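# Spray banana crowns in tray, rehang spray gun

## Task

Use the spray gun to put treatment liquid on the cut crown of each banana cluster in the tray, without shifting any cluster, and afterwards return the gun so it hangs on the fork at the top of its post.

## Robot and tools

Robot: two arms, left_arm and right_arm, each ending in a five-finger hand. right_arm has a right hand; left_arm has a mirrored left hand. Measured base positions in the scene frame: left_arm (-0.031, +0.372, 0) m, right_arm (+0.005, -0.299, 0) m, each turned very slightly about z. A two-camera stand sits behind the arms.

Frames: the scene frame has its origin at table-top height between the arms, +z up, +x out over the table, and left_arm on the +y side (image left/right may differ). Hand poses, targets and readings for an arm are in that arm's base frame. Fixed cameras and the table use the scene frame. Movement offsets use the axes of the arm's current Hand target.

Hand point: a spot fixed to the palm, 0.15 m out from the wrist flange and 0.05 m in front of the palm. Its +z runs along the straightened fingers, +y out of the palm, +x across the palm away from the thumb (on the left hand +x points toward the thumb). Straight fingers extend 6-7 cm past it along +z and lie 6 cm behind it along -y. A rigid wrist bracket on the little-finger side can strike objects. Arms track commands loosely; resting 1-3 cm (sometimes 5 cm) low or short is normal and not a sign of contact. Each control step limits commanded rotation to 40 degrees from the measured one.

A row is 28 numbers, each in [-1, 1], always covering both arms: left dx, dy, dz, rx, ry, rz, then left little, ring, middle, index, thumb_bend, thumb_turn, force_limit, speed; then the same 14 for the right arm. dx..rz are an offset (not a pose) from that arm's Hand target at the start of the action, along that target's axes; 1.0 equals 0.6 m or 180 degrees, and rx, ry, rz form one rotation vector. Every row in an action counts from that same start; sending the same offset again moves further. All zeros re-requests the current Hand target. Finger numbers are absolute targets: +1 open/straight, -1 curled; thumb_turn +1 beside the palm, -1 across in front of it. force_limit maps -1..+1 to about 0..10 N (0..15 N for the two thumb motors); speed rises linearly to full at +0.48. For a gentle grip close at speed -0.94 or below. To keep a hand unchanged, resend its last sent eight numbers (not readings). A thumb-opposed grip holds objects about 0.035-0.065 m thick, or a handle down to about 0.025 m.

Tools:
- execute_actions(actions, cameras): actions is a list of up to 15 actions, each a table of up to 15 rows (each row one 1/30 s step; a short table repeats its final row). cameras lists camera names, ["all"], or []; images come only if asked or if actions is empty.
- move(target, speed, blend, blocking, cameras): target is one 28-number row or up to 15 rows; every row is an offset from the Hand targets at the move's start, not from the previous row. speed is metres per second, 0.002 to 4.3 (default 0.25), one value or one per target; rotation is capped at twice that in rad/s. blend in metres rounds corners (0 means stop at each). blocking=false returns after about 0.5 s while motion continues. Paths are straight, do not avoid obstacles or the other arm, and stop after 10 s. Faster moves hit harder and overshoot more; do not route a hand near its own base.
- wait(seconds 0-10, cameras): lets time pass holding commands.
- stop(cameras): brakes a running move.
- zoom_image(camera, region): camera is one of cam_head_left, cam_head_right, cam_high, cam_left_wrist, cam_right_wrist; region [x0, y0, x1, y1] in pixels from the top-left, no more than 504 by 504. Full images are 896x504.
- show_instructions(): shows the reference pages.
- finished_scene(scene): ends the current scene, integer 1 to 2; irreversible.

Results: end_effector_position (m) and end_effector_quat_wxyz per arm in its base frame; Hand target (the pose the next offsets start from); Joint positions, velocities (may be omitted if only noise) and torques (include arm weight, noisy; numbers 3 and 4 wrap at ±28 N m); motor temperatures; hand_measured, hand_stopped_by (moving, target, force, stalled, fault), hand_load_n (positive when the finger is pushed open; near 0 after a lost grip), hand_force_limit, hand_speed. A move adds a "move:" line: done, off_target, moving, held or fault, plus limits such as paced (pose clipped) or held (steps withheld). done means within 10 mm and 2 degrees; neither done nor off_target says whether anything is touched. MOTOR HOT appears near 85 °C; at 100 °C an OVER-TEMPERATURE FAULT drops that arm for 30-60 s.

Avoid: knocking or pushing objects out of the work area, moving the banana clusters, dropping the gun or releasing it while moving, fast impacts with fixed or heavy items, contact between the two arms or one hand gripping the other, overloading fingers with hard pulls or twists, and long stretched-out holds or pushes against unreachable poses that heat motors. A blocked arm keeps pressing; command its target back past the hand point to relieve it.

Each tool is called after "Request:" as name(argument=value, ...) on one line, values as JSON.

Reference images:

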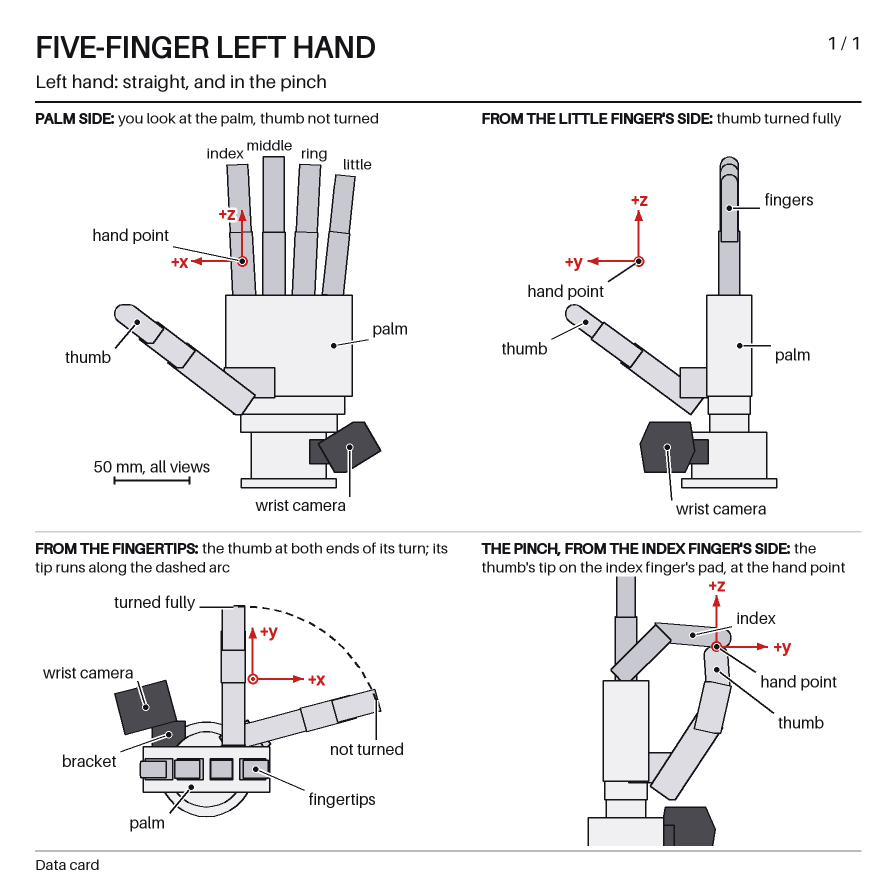

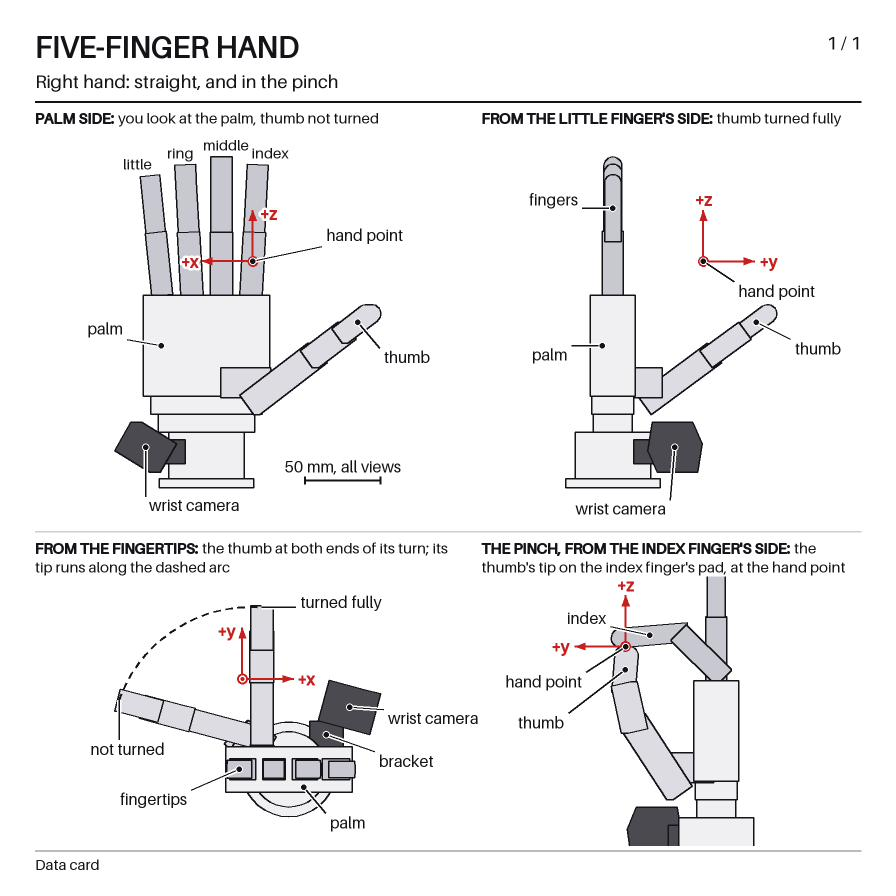

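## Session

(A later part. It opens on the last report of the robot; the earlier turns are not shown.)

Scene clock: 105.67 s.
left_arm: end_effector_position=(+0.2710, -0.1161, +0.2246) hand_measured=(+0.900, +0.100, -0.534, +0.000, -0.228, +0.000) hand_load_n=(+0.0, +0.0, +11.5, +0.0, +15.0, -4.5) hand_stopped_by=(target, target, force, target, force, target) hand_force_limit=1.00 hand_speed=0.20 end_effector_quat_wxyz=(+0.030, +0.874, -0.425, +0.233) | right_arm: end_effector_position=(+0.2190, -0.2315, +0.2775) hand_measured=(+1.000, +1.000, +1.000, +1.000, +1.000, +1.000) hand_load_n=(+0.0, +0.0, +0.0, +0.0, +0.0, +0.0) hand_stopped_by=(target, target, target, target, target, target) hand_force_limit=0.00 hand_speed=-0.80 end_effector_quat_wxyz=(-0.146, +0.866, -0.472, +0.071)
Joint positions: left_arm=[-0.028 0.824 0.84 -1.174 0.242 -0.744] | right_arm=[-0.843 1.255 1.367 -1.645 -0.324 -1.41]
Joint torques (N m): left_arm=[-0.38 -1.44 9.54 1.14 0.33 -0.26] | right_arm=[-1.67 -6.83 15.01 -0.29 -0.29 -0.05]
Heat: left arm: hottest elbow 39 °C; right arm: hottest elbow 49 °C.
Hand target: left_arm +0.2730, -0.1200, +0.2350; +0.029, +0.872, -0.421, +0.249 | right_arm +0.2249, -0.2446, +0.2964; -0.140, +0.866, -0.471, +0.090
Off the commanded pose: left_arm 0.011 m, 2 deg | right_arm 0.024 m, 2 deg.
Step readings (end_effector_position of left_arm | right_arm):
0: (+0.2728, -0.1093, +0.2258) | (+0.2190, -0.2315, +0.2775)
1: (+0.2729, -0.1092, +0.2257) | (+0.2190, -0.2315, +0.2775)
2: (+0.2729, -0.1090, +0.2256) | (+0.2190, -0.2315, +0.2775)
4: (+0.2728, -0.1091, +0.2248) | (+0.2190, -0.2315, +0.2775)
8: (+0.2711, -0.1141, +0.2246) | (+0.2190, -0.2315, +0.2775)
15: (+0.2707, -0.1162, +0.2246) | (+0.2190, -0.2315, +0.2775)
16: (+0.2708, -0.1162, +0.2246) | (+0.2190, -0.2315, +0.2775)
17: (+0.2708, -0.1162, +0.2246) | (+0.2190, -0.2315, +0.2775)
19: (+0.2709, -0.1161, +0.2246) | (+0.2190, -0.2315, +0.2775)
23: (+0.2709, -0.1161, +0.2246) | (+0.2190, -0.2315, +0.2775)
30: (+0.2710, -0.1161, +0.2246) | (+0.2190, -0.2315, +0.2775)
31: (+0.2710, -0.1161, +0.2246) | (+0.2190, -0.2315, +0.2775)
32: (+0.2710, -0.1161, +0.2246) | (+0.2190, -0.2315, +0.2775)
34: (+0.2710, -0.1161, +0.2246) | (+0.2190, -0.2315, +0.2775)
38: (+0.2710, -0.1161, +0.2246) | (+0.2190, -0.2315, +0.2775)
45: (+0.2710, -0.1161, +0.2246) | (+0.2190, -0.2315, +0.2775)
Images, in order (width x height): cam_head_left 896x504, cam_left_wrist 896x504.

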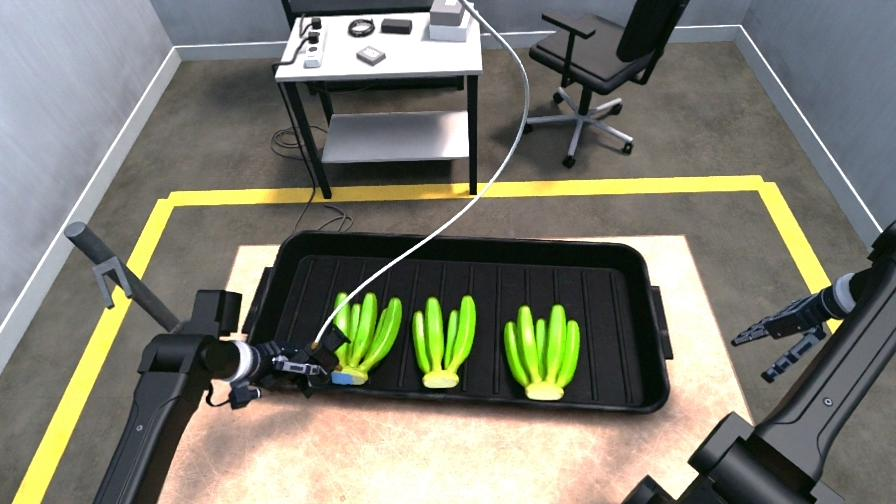

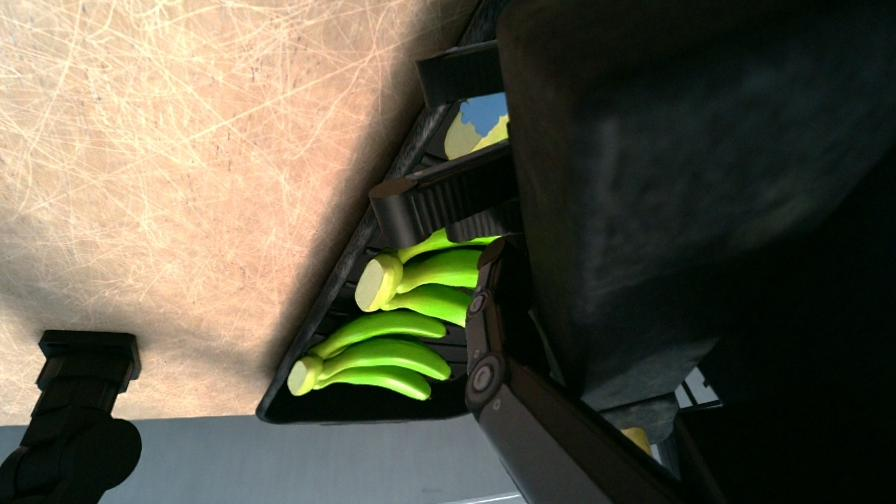

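Request:
execute_actions(actions=[[[0,0,0,0,0,0, 0.9,0.1,0.0,0.0,-0.92,0.0,0.6,0.0, 0,0,0,0,0,0, 1,1,1,1,1,1,0,-0.8]],[[0,0,0,0,0,0, 0.9,0.1,-1.0,-1.0,-0.92,0.0,1.0,-0.2, 0,0,0,0,0,0, 1,1,1,1,1,1,0,-0.8]],[[0,0,0,0,0,0, 0.9,0.1,-1.0,-1.0,-0.92,0.0,1.0,-0.2, 0,0,0,0,0,0, 1,1,1,1,1,1,0,-0.8]]], cameras=["cam_head_left", "cam_left_wrist"])

Request:
zoom_image(camera="cam_head_left", region=[270, 310, 380, 400])

Request:
zoom_image(camera="cam_left_wrist", region=[380, 20, 560, 300])

Scene clock: 108.00 s.
left_arm: end_effector_position=(+0.2710, -0.1161, +0.2246) hand_measured=(+0.900, +0.100, -0.498, -0.100, -0.226, +0.000) hand_load_n=(+0.0, +0.0, +10.5, +8.5, +17.5, -8.5) hand_stopped_by=(target, target, force, force, force, target) hand_force_limit=1.00 hand_speed=-0.20 end_effector_quat_wxyz=(+0.030, +0.874, -0.425, +0.233) | right_arm: end_effector_position=(+0.2190, -0.2315, +0.2775) hand_measured=(+1.000, +1.000, +1.000, +1.000, +1.000, +1.000) hand_load_n=(+0.5, +0.0, +0.0, +0.0, +0.0, +0.0) hand_stopped_by=(target, target, target, target, target, target) hand_force_limit=0.00 hand_speed=-0.80 end_effector_quat_wxyz=(-0.146, +0.866, -0.472, +0.071)
Joint positions: left_arm=[-0.028 0.824 0.84 -1.174 0.241 -0.744] | right_arm=[-0.843 1.255 1.367 -1.645 -0.324 -1.41]
Joint torques (N m): left_arm=[-0.44 -1.32 9.52 1.14 0.36 -0.25] | right_arm=[-1.67 -6.83 15.01 -0.29 -0.29 -0.05]
Heat: left arm: hottest elbow 39 °C; right arm: hottest elbow 50 °C.
Hand target: left_arm +0.2730, -0.1201, +0.2350; +0.029, +0.872, -0.421, +0.249 | right_arm +0.2249, -0.2446, +0.2964; -0.140, +0.866, -0.471, +0.090
Off the commanded pose: left_arm 0.011 m, 2 deg | right_arm 0.024 m, 2 deg.
Step readings (end_effector_position of left_arm | right_arm):
0: (+0.2710, -0.1161, +0.2246) | (+0.2190, -0.2315, +0.2775)
1: (+0.2710, -0.1161, +0.2246) | (+0.2190, -0.2315, +0.2775)
2: (+0.2710, -0.1161, +0.2246) | (+0.2190, -0.2315, +0.2775)
4: (+0.2710, -0.1161, +0.2246) | (+0.2190, -0.2315, +0.2775)
8: (+0.2710, -0.1161, +0.2246) | (+0.2190, -0.2315, +0.2775)
15: (+0.2710, -0.1161, +0.2246) | (+0.2190, -0.2315, +0.2775)
16: (+0.2710, -0.1161, +0.2246) | (+0.2190, -0.2315, +0.2775)
17: (+0.2710, -0.1161, +0.2246) | (+0.2190, -0.2315, +0.2775)
19: (+0.2710, -0.1161, +0.2246) | (+0.2190, -0.2315, +0.2775)
23: (+0.2710, -0.1161, +0.2246) | (+0.2190, -0.2315, +0.2775)
30: (+0.2710, -0.1161, +0.2246) | (+0.2190, -0.2315, +0.2775)
31: (+0.2710, -0.1161, +0.2246) | (+0.2190, -0.2315, +0.2775)
32: (+0.2710, -0.1161, +0.2246) | (+0.2190, -0.2315, +0.2775)
34: (+0.2710, -0.1161, +0.2246) | (+0.2190, -0.2315, +0.2775)
38: (+0.2710, -0.1161, +0.2246) | (+0.2190, -0.2315, +0.2775)
45: (+0.2710, -0.1161, +0.2246) | (+0.2190, -0.2315, +0.2775)
Images, in order (width x height): cam_head_left 896x504, cam_left_wrist 896x504.

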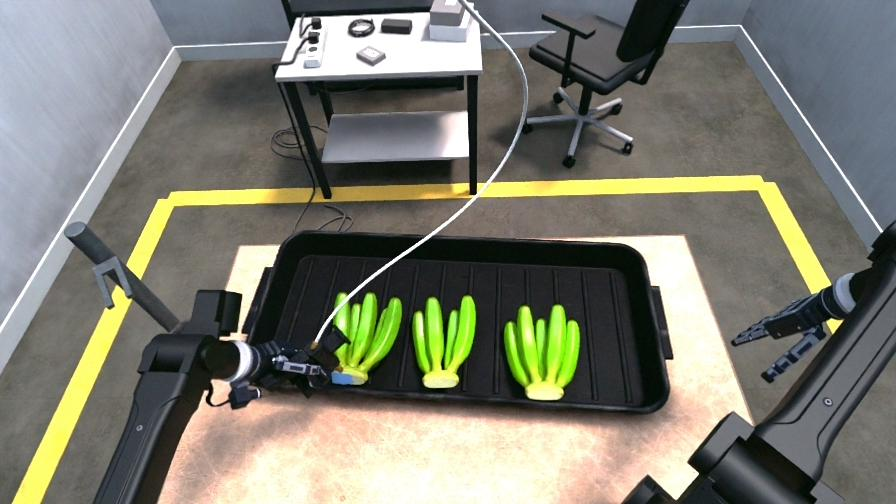

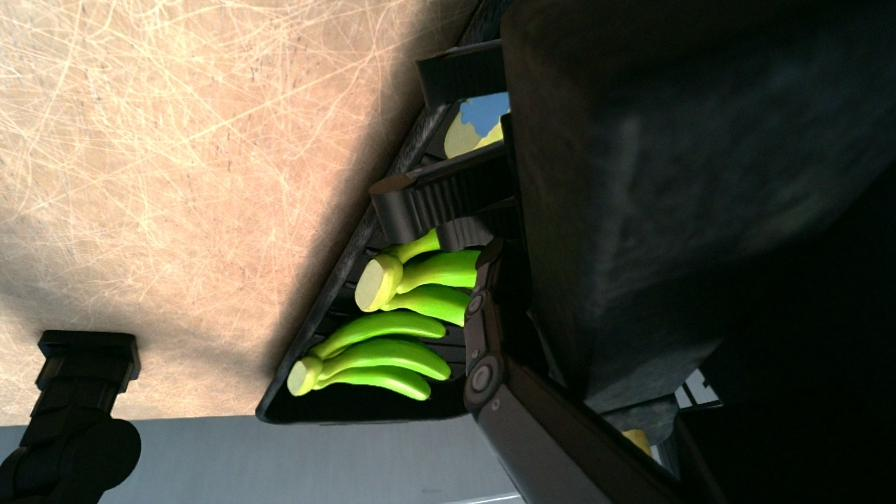

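Scaled by 4.582 from the camera's 896x504 image, which has a finer 1280x720 frame.

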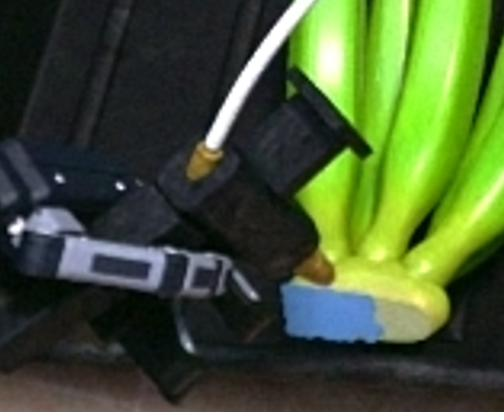

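Scaled by 1.800 from the camera's 896x504 image, which has a finer 1280x720 frame.

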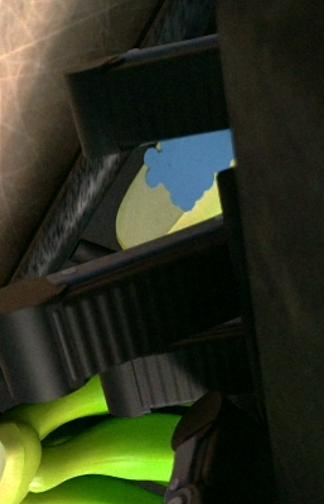

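Request:
execute_actions(actions=[[[0,0,-0.03,0,0,0, 0.1,-0.2,-0.2,0.0,-0.92,0.0,0.2,-0.3, 0,0,0,0,0,0, 1,1,1,1,1,1,0,-0.8]],[[0,0,0,0,0,0, 0.1,-0.2,-0.2,0.0,-0.92,0.0,0.2,-0.3, 0,0,0,0,0,0, 1,1,1,1,1,1,0,-0.8]]])

Request:
move(target=[[-0.0422,-0.0527,-0.1067,-0.0477,-0.0435,-0.0170, 0.1,-0.2,-0.2,0.0,-0.92,0.0,0.2,-0.3, 0,0,0,0,0,0, 1,1,1,1,1,1,0,-0.8],[-0.1000,-0.1130,-0.1830,0.0720,0.2950,-0.0905, 0.1,-0.2,-0.2,0.0,-0.92,0.0,0.2,-0.3, 0,0,0,0,0,0, 1,1,1,1,1,1,0,-0.8]], speed=0.12, blend=[0.02, 0], cameras=["cam_head_left","cam_head_right", "cam_high", "cam_left_wrist"])

Scene clock: 110.90 s.
left_arm: end_effector_position=(+0.2585, -0.1162, +0.2269) hand_measured=(+0.100, -0.200, -0.200, +0.000, -0.226, +0.000) hand_load_n=(+0.0, +0.0, +0.0, +2.5, +12.0, -9.0) hand_stopped_by=(target, target, target, target, force, target) hand_force_limit=0.20 hand_speed=-0.30 end_effector_quat_wxyz=(+0.036, +0.877, -0.425, +0.224) | right_arm: end_effector_position=(+0.2190, -0.2315, +0.2775) hand_measured=(+1.000, +1.000, +1.000, +1.000, +1.000, +1.000) hand_load_n=(+0.0, +0.0, +0.0, +0.0, +0.0, +0.0) hand_stopped_by=(target, target, target, target, target, target) hand_force_limit=0.00 hand_speed=-0.80 end_effector_quat_wxyz=(-0.146, +0.866, -0.472, +0.071)
Joint positions: left_arm=[-0.027 0.803 0.84 -1.218 0.245 -0.744] | right_arm=[-0.843 1.255 1.367 -1.645 -0.324 -1.41]
Joint torques (N m): left_arm=[0.97 -1.03 12.05 0.65 0.49 -0.09] | right_arm=[-1.67 -6.83 15.02 -0.29 -0.29 -0.06]
Heat: left arm: hottest elbow 39 °C; right arm: hottest elbow 50 °C.
Hand target: left_arm +0.2657, -0.1154, +0.2507; +0.029, +0.872, -0.421, +0.249 | right_arm +0.2249, -0.2446, +0.2964; -0.140, +0.866, -0.471, +0.090
Off the commanded pose: left_arm 0.025 m, 3 deg | right_arm 0.024 m, 2 deg.
Step readings (end_effector_position of left_arm | right_arm):
0: (+0.2710, -0.1161, +0.2246) | (+0.2190, -0.2315, +0.2775)
1: (+0.2710, -0.1161, +0.2247) | (+0.2190, -0.2315, +0.2775)
2: (+0.2705, -0.1160, +0.2246) | (+0.2190, -0.2315, +0.2775)
4: (+0.2675, -0.1162, +0.2248) | (+0.2190, -0.2315, +0.2775)
8: (+0.2613, -0.1163, +0.2265) | (+0.2190, -0.2315, +0.2775)
15: (+0.2587, -0.1163, +0.2270) | (+0.2190, -0.2315, +0.2775)
16: (+0.2587, -0.1163, +0.2270) | (+0.2190, -0.2315, +0.2775)
17: (+0.2586, -0.1163, +0.2270) | (+0.2190, -0.2315, +0.2775)
19: (+0.2585, -0.1163, +0.2269) | (+0.2190, -0.2315, +0.2775)
23: (+0.2585, -0.1162, +0.2269) | (+0.2190, -0.2315, +0.2775)
30: (+0.2585, -0.1162, +0.2269) | (+0.2190, -0.2315, +0.2775)

Scene clock: 117.67 s.
left_arm: end_effector_position=(+0.2409, -0.0005, +0.3238) hand_measured=(+0.100, -0.200, -0.200, +0.000, -0.226, +0.000) hand_load_n=(+0.0, +0.0, +0.0, +2.0, +12.0, -8.0) hand_stopped_by=(target, target, target, target, force, target) hand_force_limit=0.20 hand_speed=-0.30 end_effector_quat_wxyz=(+0.161, +0.722, -0.211, +0.639) | right_arm: end_effector_position=(+0.2190, -0.2315, +0.2775) hand_measured=(+1.000, +1.000, +1.000, +1.000, +1.000, +1.000) hand_load_n=(+0.0, +0.0, +0.0, +0.0, +0.0, +0.0) hand_stopped_by=(target, target, target, target, target, target) hand_force_limit=0.00 hand_speed=-0.80 end_effector_quat_wxyz=(-0.146, +0.866, -0.472, +0.071)
Joint positions: left_arm=[0.978 0.684 0.593 -1.04 1.426 -0.407] | right_arm=[-0.843 1.255 1.367 -1.645 -0.324 -1.41]
Joint torques (N m): left_arm=[1.03 0.56 8.99 1.21 1.17 -0.2] | right_arm=[-1.67 -6.83 15.02 -0.29 -0.28 -0.06]
Heat: left arm: hottest elbow 39 °C; right arm: hottest elbow 50 °C.
Hand target: left_arm +0.2402, -0.0001, +0.3301; +0.152, +0.716, -0.212, +0.648 | right_arm +0.2249, -0.2446, +0.2964; -0.140, +0.866, -0.471, +0.090
Off the commanded pose: left_arm 0.006 m, 2 deg | right_arm 0.024 m, 2 deg.
move: off_target (right_arm)
Images, in order (width x height): cam_head_left 896x504, cam_head_right 896x504, cam_high 896x504, cam_left_wrist 896x504.

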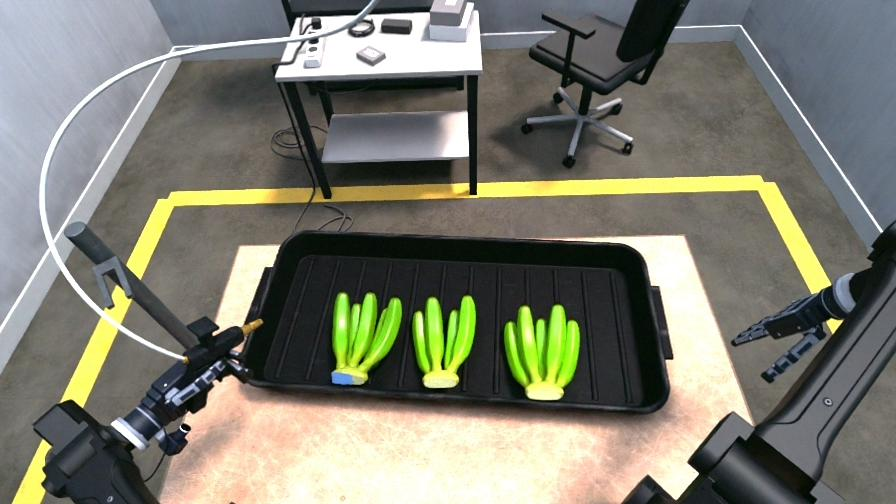

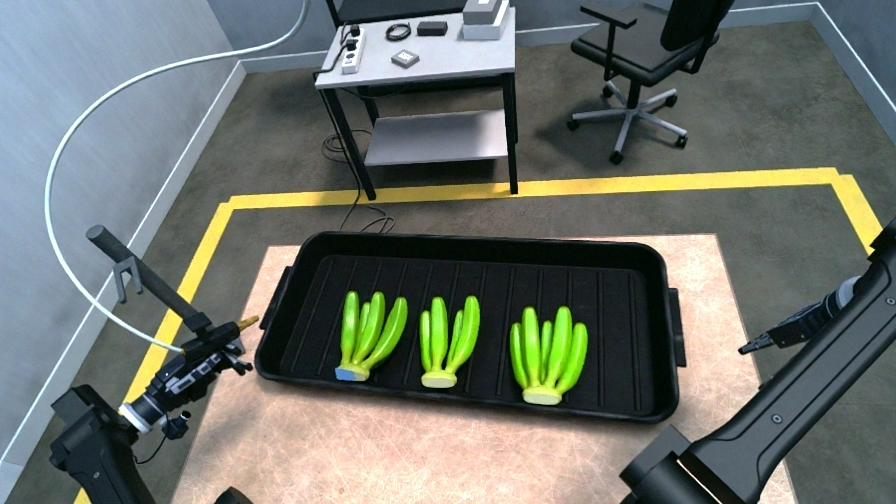

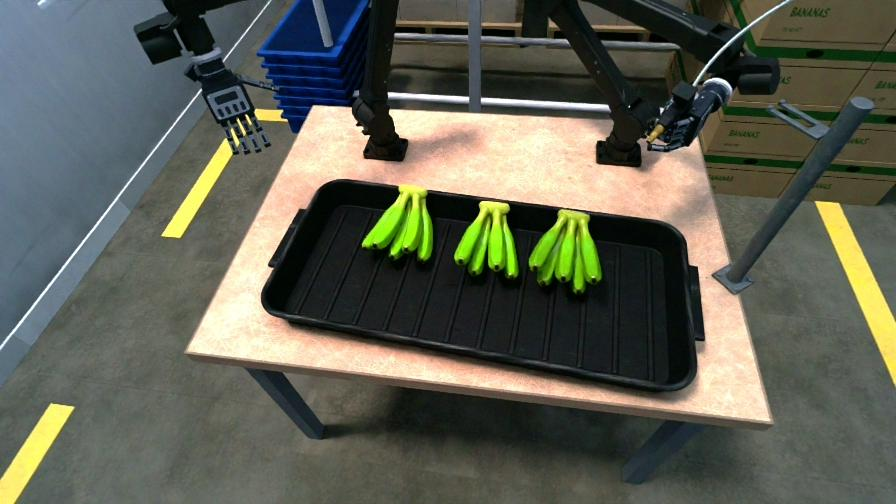

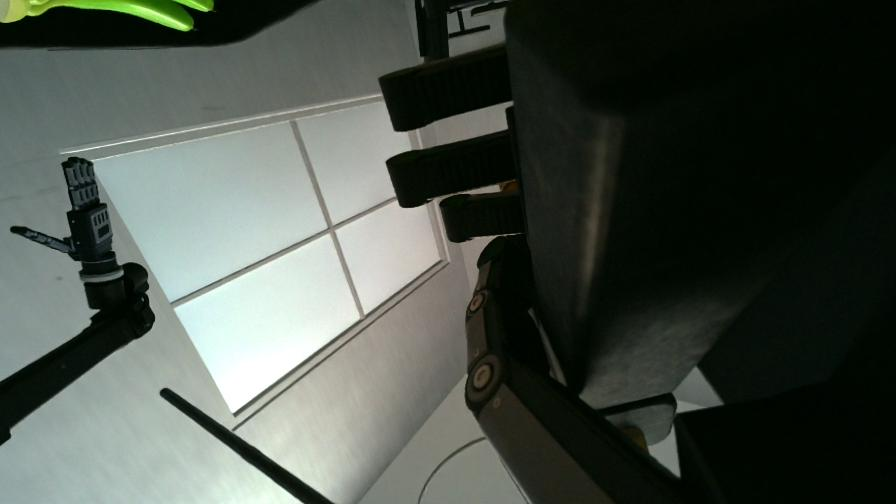

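Request:
zoom_image(camera="cam_left_wrist", region=[370, 20, 570, 300])

Request:
zoom_image(camera="cam_high", region=[620, 50, 760, 180])

Request:
zoom_image(camera="cam_head_left", region=[120, 300, 280, 440])

Scaled by 1.800 from the camera's 896x504 image, which has a finer 1280x720 frame.

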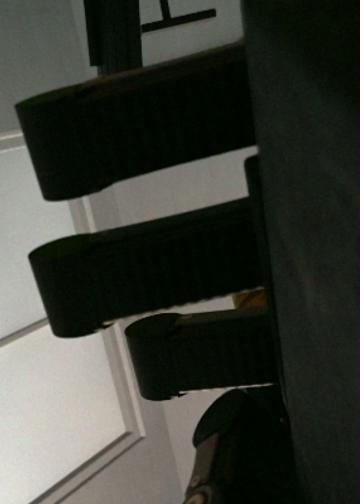

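Scaled by 3.600 from the camera's 896x504 image, which has a finer 1280x720 frame.

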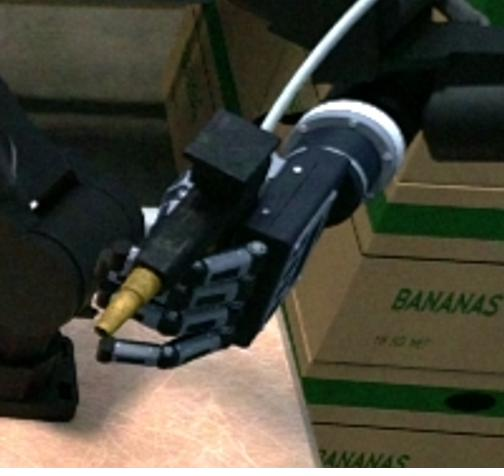

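Scaled by 3.150 from the camera's 896x504 image, which has a finer 1280x720 frame.

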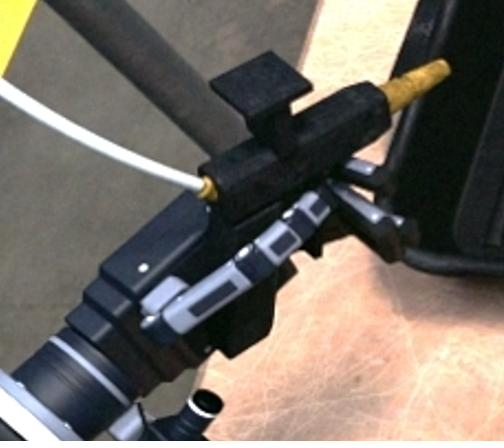

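Request:
execute_actions(actions=[[[0,0,0,0,0,0, 0.1,-0.1,-0.1,0.0,-0.14,0.0,0.6,-0.6, 0,0,0,0,0,0, 1,1,1,1,1,1,0,-0.8]],[[0,0,0,0,0,0, 0.1,-0.1,-0.1,0.0,-0.14,0.0,0.6,-0.6, 0,0,0,0,0,0, 1,1,1,1,1,1,0,-0.8]]], cameras=["cam_head_left", "cam_high", "cam_left_wrist"])

Request:
zoom_image(camera="cam_left_wrist", region=[370, 20, 570, 300])

Request:
zoom_image(camera="cam_head_left", region=[120, 300, 280, 440])

Scene clock: 120.73 s.
left_arm: end_effector_position=(+0.2414, -0.0003, +0.3239) hand_measured=(+0.100, -0.100, -0.100, +0.000, -0.138, +0.000) hand_load_n=(+0.0, +0.0, +0.0, +1.0, +4.5, -3.0) hand_stopped_by=(target, target, target, target, target, target) hand_force_limit=0.60 hand_speed=-0.60 end_effector_quat_wxyz=(+0.160, +0.721, -0.208, +0.641) | right_arm: end_effector_position=(+0.2190, -0.2315, +0.2775) hand_measured=(+1.000, +1.000, +1.000, +1.000, +1.000, +1.000) hand_load_n=(+0.0, +0.0, -0.5, +0.0, +0.0, -0.5) hand_stopped_by=(target, target, target, target, target, target) hand_force_limit=0.00 hand_speed=-0.80 end_effector_quat_wxyz=(-0.146, +0.866, -0.472, +0.071)
Joint positions: left_arm=[0.978 0.671 0.584 -0.999 1.426 -0.452] | right_arm=[-0.843 1.255 1.367 -1.645 -0.324 -1.41]
Joint torques (N m): left_arm=[0.85 0.62 9.02 1.32 1.14 -0.23] | right_arm=[-1.67 -6.89 15.01 -0.29 -0.28 -0.05]
Heat: left arm: hottest elbow 39 °C; right arm: hottest elbow 50 °C.
Hand target: left_arm +0.2401, -0.0001, +0.3302; +0.152, +0.716, -0.212, +0.648 | right_arm +0.2249, -0.2446, +0.2964; -0.140, +0.866, -0.471, +0.090
Off the commanded pose: left_arm 0.006 m, 1 deg | right_arm 0.024 m, 2 deg.
Step readings (end_effector_position of left_arm | right_arm):
0: (+0.2409, -0.0005, +0.3239) | (+0.2190, -0.2315, +0.2775)
1: (+0.2409, -0.0006, +0.3239) | (+0.2190, -0.2315, +0.2775)
2: (+0.2410, -0.0005, +0.3239) | (+0.2190, -0.2315, +0.2775)
4: (+0.2411, -0.0004, +0.3237) | (+0.2190, -0.2315, +0.2775)
8: (+0.2410, -0.0006, +0.3235) | (+0.2190, -0.2315, +0.2775)
15: (+0.2412, -0.0005, +0.3237) | (+0.2190, -0.2315, +0.2775)
16: (+0.2412, -0.0005, +0.3237) | (+0.2190, -0.2315, +0.2775)
17: (+0.2412, -0.0005, +0.3236) | (+0.2190, -0.2315, +0.2775)
19: (+0.2413, -0.0004, +0.3236) | (+0.2190, -0.2315, +0.2775)
23: (+0.2413, -0.0004, +0.3237) | (+0.2190, -0.2315, +0.2775)
30: (+0.2414, -0.0003, +0.3238) | (+0.2190, -0.2315, +0.2775)
Images, in order (width x height): cam_head_left 896x504, cam_high 896x504, cam_left_wrist 896x504.

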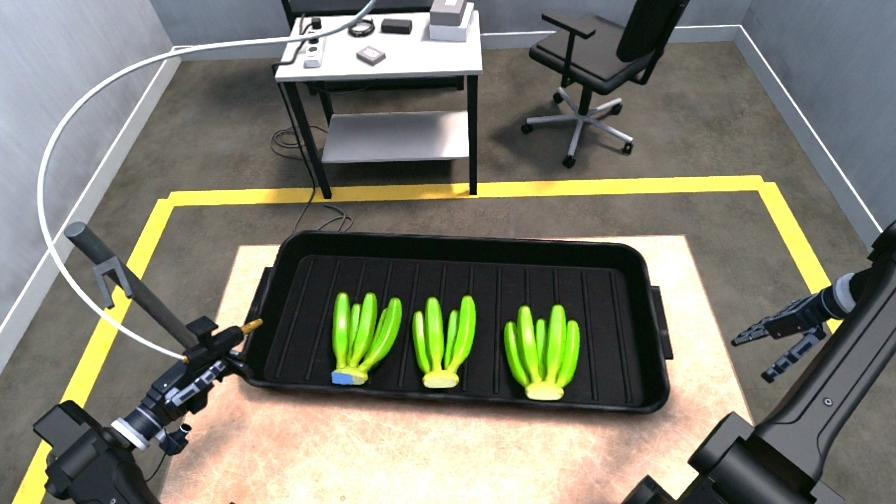

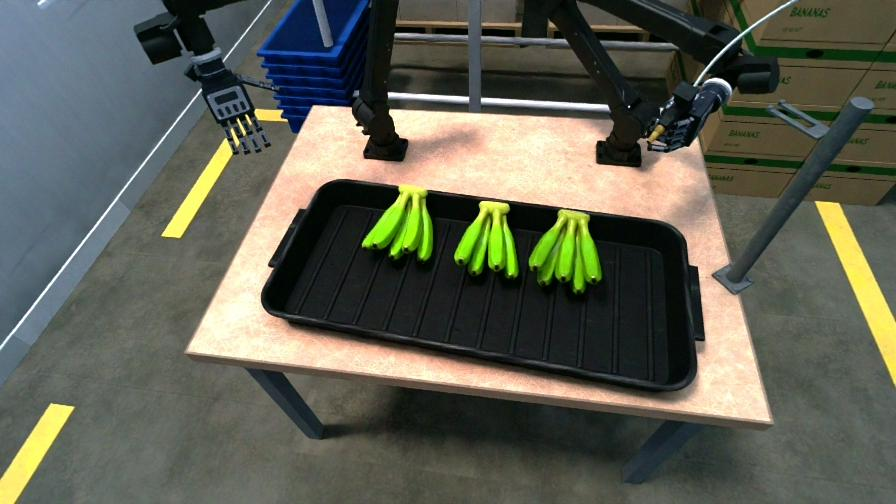

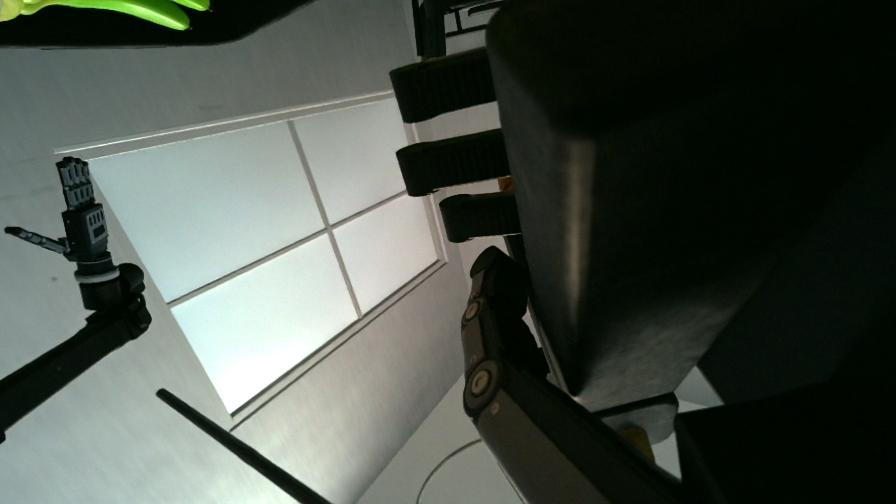

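Scaled by 1.800 from the camera's 896x504 image, which has a finer 1280x720 frame.

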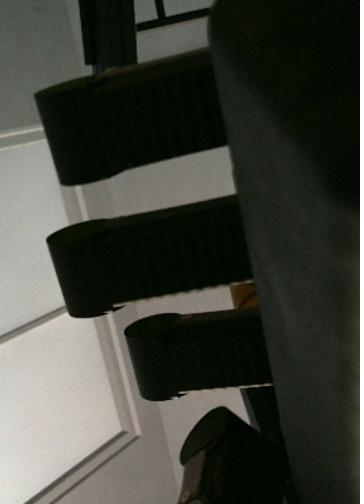

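Scaled by 3.150 from the camera's 896x504 image, which has a finer 1280x720 frame.

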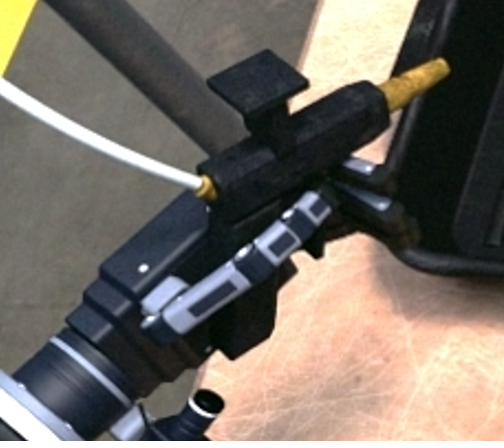

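Request:
execute_actions(actions=[[[0,0,0,0,0,0, 0.1,-0.1,-0.1,0.0,-0.05,0.0,0.6,-0.6, 0,0,0,0,0,0, 1,1,1,1,1,1,0,-0.8]],[[0,0,0,0,0,0, 0.1,-0.1,-0.1,0.0,-0.05,0.0,0.6,-0.6, 0,0,0,0,0,0, 1,1,1,1,1,1,0,-0.8]]], cameras=["cam_head_left", "cam_high", "cam_left_wrist"])

Request:
zoom_image(camera="cam_left_wrist", region=[370, 20, 570, 300])

Request:
zoom_image(camera="cam_head_left", region=[120, 300, 280, 440])

Scene clock: 122.20 s.
left_arm: end_effector_position=(+0.2414, -0.0003, +0.3239) hand_measured=(+0.100, -0.100, -0.100, +0.000, -0.050, +0.000) hand_load_n=(+0.0, +0.0, +0.0, +0.5, +1.5, -0.5) hand_stopped_by=(target, target, target, target, target, target) hand_force_limit=0.60 hand_speed=-0.60 end_effector_quat_wxyz=(+0.160, +0.721, -0.208, +0.641) | right_arm: end_effector_position=(+0.2190, -0.2315, +0.2775) hand_measured=(+1.000, +1.000, +1.000, +1.000, +1.000, +1.000) hand_load_n=(+0.0, +0.0, +0.0, -0.5, +0.0, +0.0) hand_stopped_by=(target, target, target, target, target, target) hand_force_limit=0.00 hand_speed=-0.80 end_effector_quat_wxyz=(-0.146, +0.866, -0.472, +0.071)
Joint positions: left_arm=[0.978 0.671 0.583 -0.998 1.426 -0.453] | right_arm=[-0.843 1.255 1.367 -1.645 -0.324 -1.41]
Joint torques (N m): left_arm=[0.79 0.73 9.03 1.28 1.13 -0.23] | right_arm=[-1.67 -6.83 15.01 -0.28 -0.29 -0.05]
Heat: left arm: hottest elbow 39 °C; right arm: hottest elbow 50 °C.
Hand target: left_arm +0.2401, -0.0001, +0.3301; +0.152, +0.716, -0.212, +0.648 | right_arm +0.2249, -0.2446, +0.2964; -0.140, +0.866, -0.471, +0.090
Off the commanded pose: left_arm 0.006 m, 1 deg | right_arm 0.024 m, 2 deg.
Step readings (end_effector_position of left_arm | right_arm):
0: (+0.2414, -0.0003, +0.3239) | (+0.2190, -0.2315, +0.2775)
1: (+0.2414, -0.0003, +0.3239) | (+0.2190, -0.2315, +0.2775)
2: (+0.2414, -0.0003, +0.3239) | (+0.2190, -0.2315, +0.2775)
4: (+0.2415, -0.0003, +0.3239) | (+0.2190, -0.2315, +0.2775)
8: (+0.2415, -0.0003, +0.3238) | (+0.2190, -0.2315, +0.2775)
15: (+0.2414, -0.0003, +0.3239) | (+0.2190, -0.2315, +0.2775)
16: (+0.2414, -0.0003, +0.3239) | (+0.2190, -0.2315, +0.2775)
17: (+0.2414, -0.0003, +0.3239) | (+0.2190, -0.2315, +0.2775)
19: (+0.2414, -0.0003, +0.3239) | (+0.2190, -0.2315, +0.2775)
23: (+0.2414, -0.0003, +0.3239) | (+0.2190, -0.2315, +0.2775)
30: (+0.2414, -0.0003, +0.3239) | (+0.2190, -0.2315, +0.2775)
Images, in order (width x height): cam_head_left 896x504, cam_high 896x504, cam_left_wrist 896x504.

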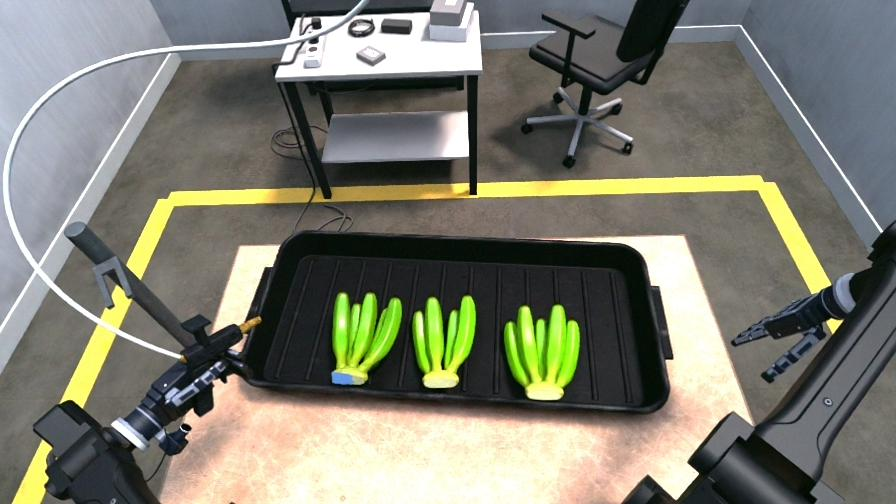

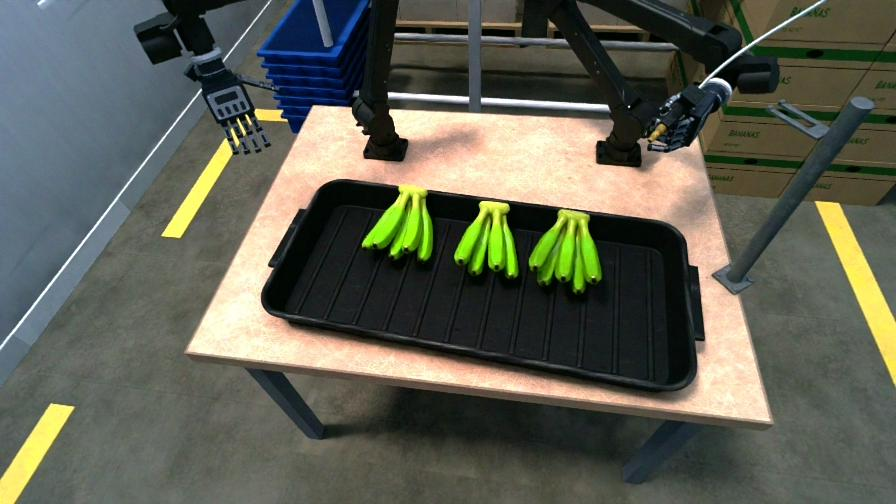

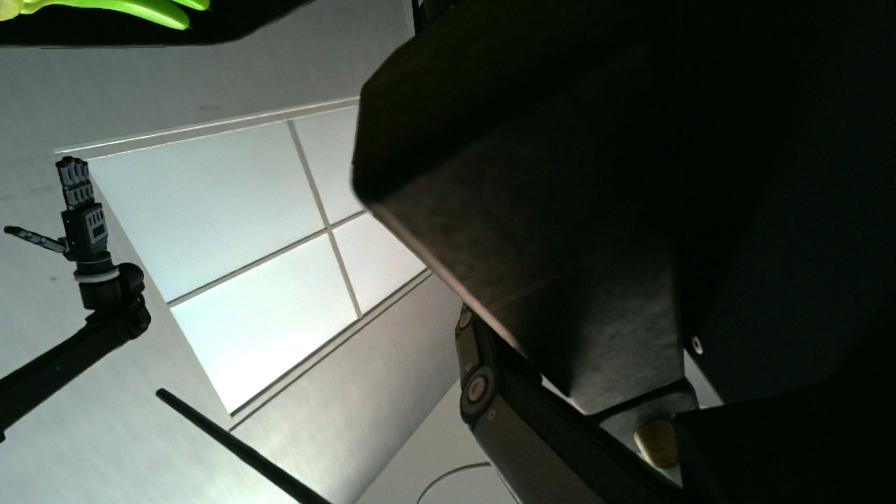

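Scaled by 1.800 from the camera's 896x504 image, which has a finer 1280x720 frame.

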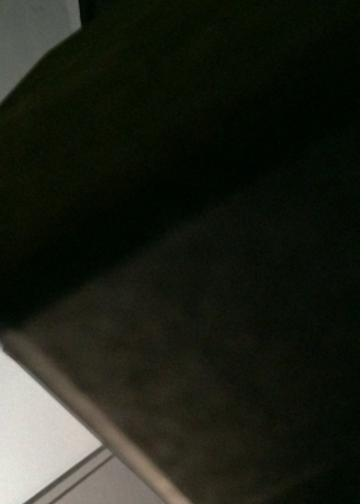

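Scaled by 3.150 from the camera's 896x504 image, which has a finer 1280x720 frame.

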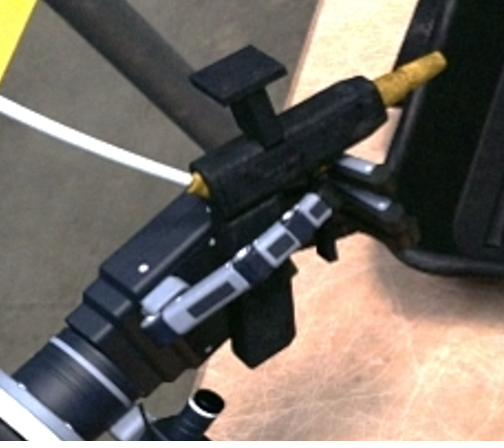

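Request:
execute_actions(actions=[[[0,0,0,0,0,0, 0.1,0.0,0.0,0.0,0.03,0.0,0.6,-0.6, 0,0,0,0,0,0, 1,1,1,1,1,1,0,-0.8]],[[0,0,0,0,0,0, 0.1,0.0,0.0,0.0,0.03,0.0,0.6,-0.6, 0,0,0,0,0,0, 1,1,1,1,1,1,0,-0.8]]], cameras=["cam_head_left", "cam_left_wrist"])

Request:
zoom_image(camera="cam_head_left", region=[120, 300, 280, 440])

Scene clock: 123.83 s.
left_arm: end_effector_position=(+0.2414, -0.0003, +0.3239) hand_measured=(+0.100, +0.000, +0.000, +0.000, +0.030, +0.000) hand_load_n=(+0.0, +0.0, +0.0, +0.5, +0.5, +0.0) hand_stopped_by=(target, target, target, target, target, target) hand_force_limit=0.60 hand_speed=-0.60 end_effector_quat_wxyz=(+0.160, +0.721, -0.208, +0.641) | right_arm: end_effector_position=(+0.2190, -0.2315, +0.2775) hand_measured=(+1.000, +1.000, +1.000, +1.000, +1.000, +1.000) hand_load_n=(+0.0, +0.0, +0.0, +0.0, -0.5, +0.0) hand_stopped_by=(target, target, target, target, target, target) hand_force_limit=0.00 hand_speed=-0.80 end_effector_quat_wxyz=(-0.146, +0.866, -0.472, +0.071)
Joint positions: left_arm=[0.978 0.671 0.583 -0.998 1.426 -0.453] | right_arm=[-0.843 1.255 1.367 -1.645 -0.324 -1.41]
Joint torques (N m): left_arm=[0.85 0.67 9.03 1.28 1.13 -0.23] | right_arm=[-1.67 -6.83 15.01 -0.29 -0.29 -0.06]
Heat: left arm: hottest elbow 39 °C; right arm: hottest elbow 50 °C.
Hand target: left_arm +0.2402, -0.0001, +0.3301; +0.152, +0.716, -0.212, +0.648 | right_arm +0.2249, -0.2446, +0.2964; -0.140, +0.866, -0.471, +0.090
Off the commanded pose: left_arm 0.006 m, 1 deg | right_arm 0.024 m, 2 deg.
Step readings (end_effector_position of left_arm | right_arm):
0: (+0.2414, -0.0003, +0.3239) | (+0.2190, -0.2315, +0.2775)
1: (+0.2414, -0.0003, +0.3239) | (+0.2190, -0.2315, +0.2775)
2: (+0.2414, -0.0003, +0.3239) | (+0.2190, -0.2315, +0.2775)
4: (+0.2414, -0.0003, +0.3239) | (+0.2190, -0.2315, +0.2775)
8: (+0.2414, -0.0003, +0.3239) | (+0.2190, -0.2315, +0.2775)
15: (+0.2414, -0.0003, +0.3239) | (+0.2190, -0.2315, +0.2775)
16: (+0.2414, -0.0003, +0.3239) | (+0.2190, -0.2315, +0.2775)
17: (+0.2414, -0.0003, +0.3239) | (+0.2190, -0.2315, +0.2775)
19: (+0.2414, -0.0003, +0.3239) | (+0.2190, -0.2315, +0.2775)
23: (+0.2414, -0.0003, +0.3239) | (+0.2190, -0.2315, +0.2775)
30: (+0.2414, -0.0003, +0.3239) | (+0.2190, -0.2315, +0.2775)
Images, in order (width x height): cam_head_left 896x504, cam_left_wrist 896x504.

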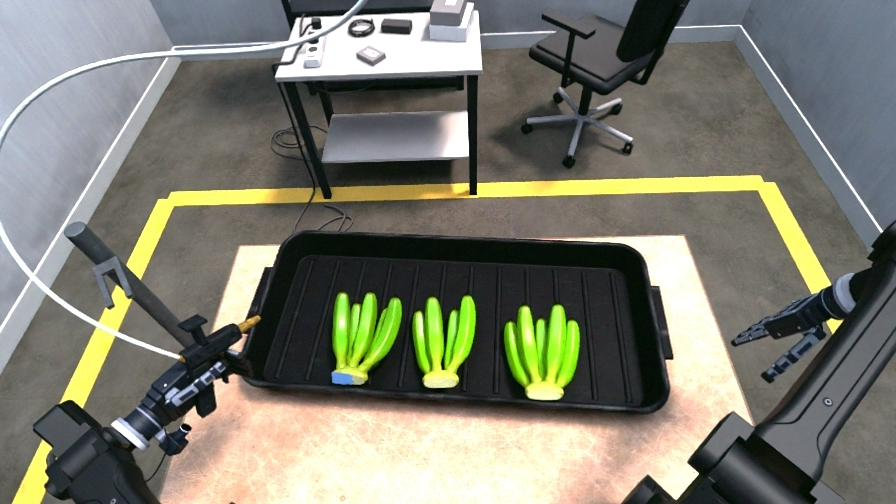

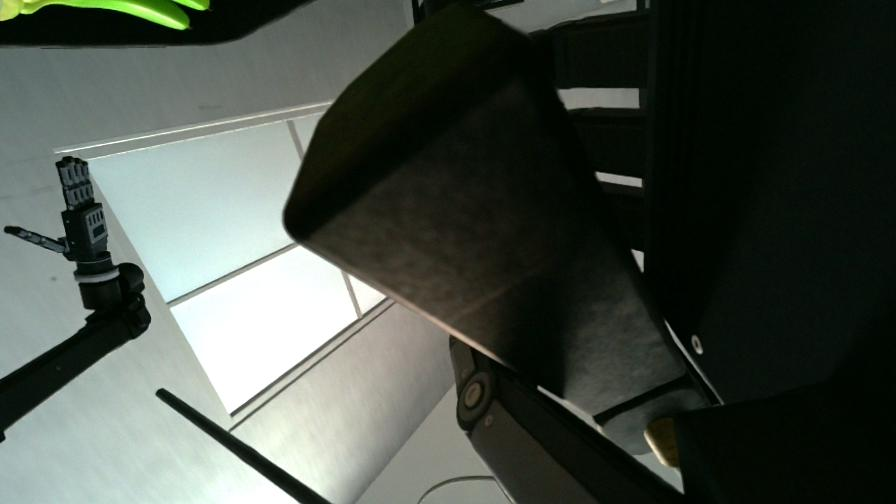

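Scaled by 3.150 from the camera's 896x504 image, which has a finer 1280x720 frame.

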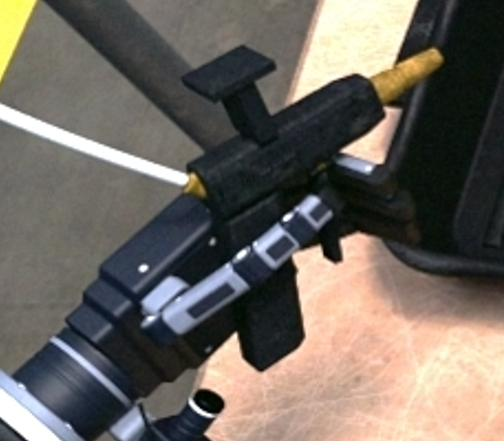

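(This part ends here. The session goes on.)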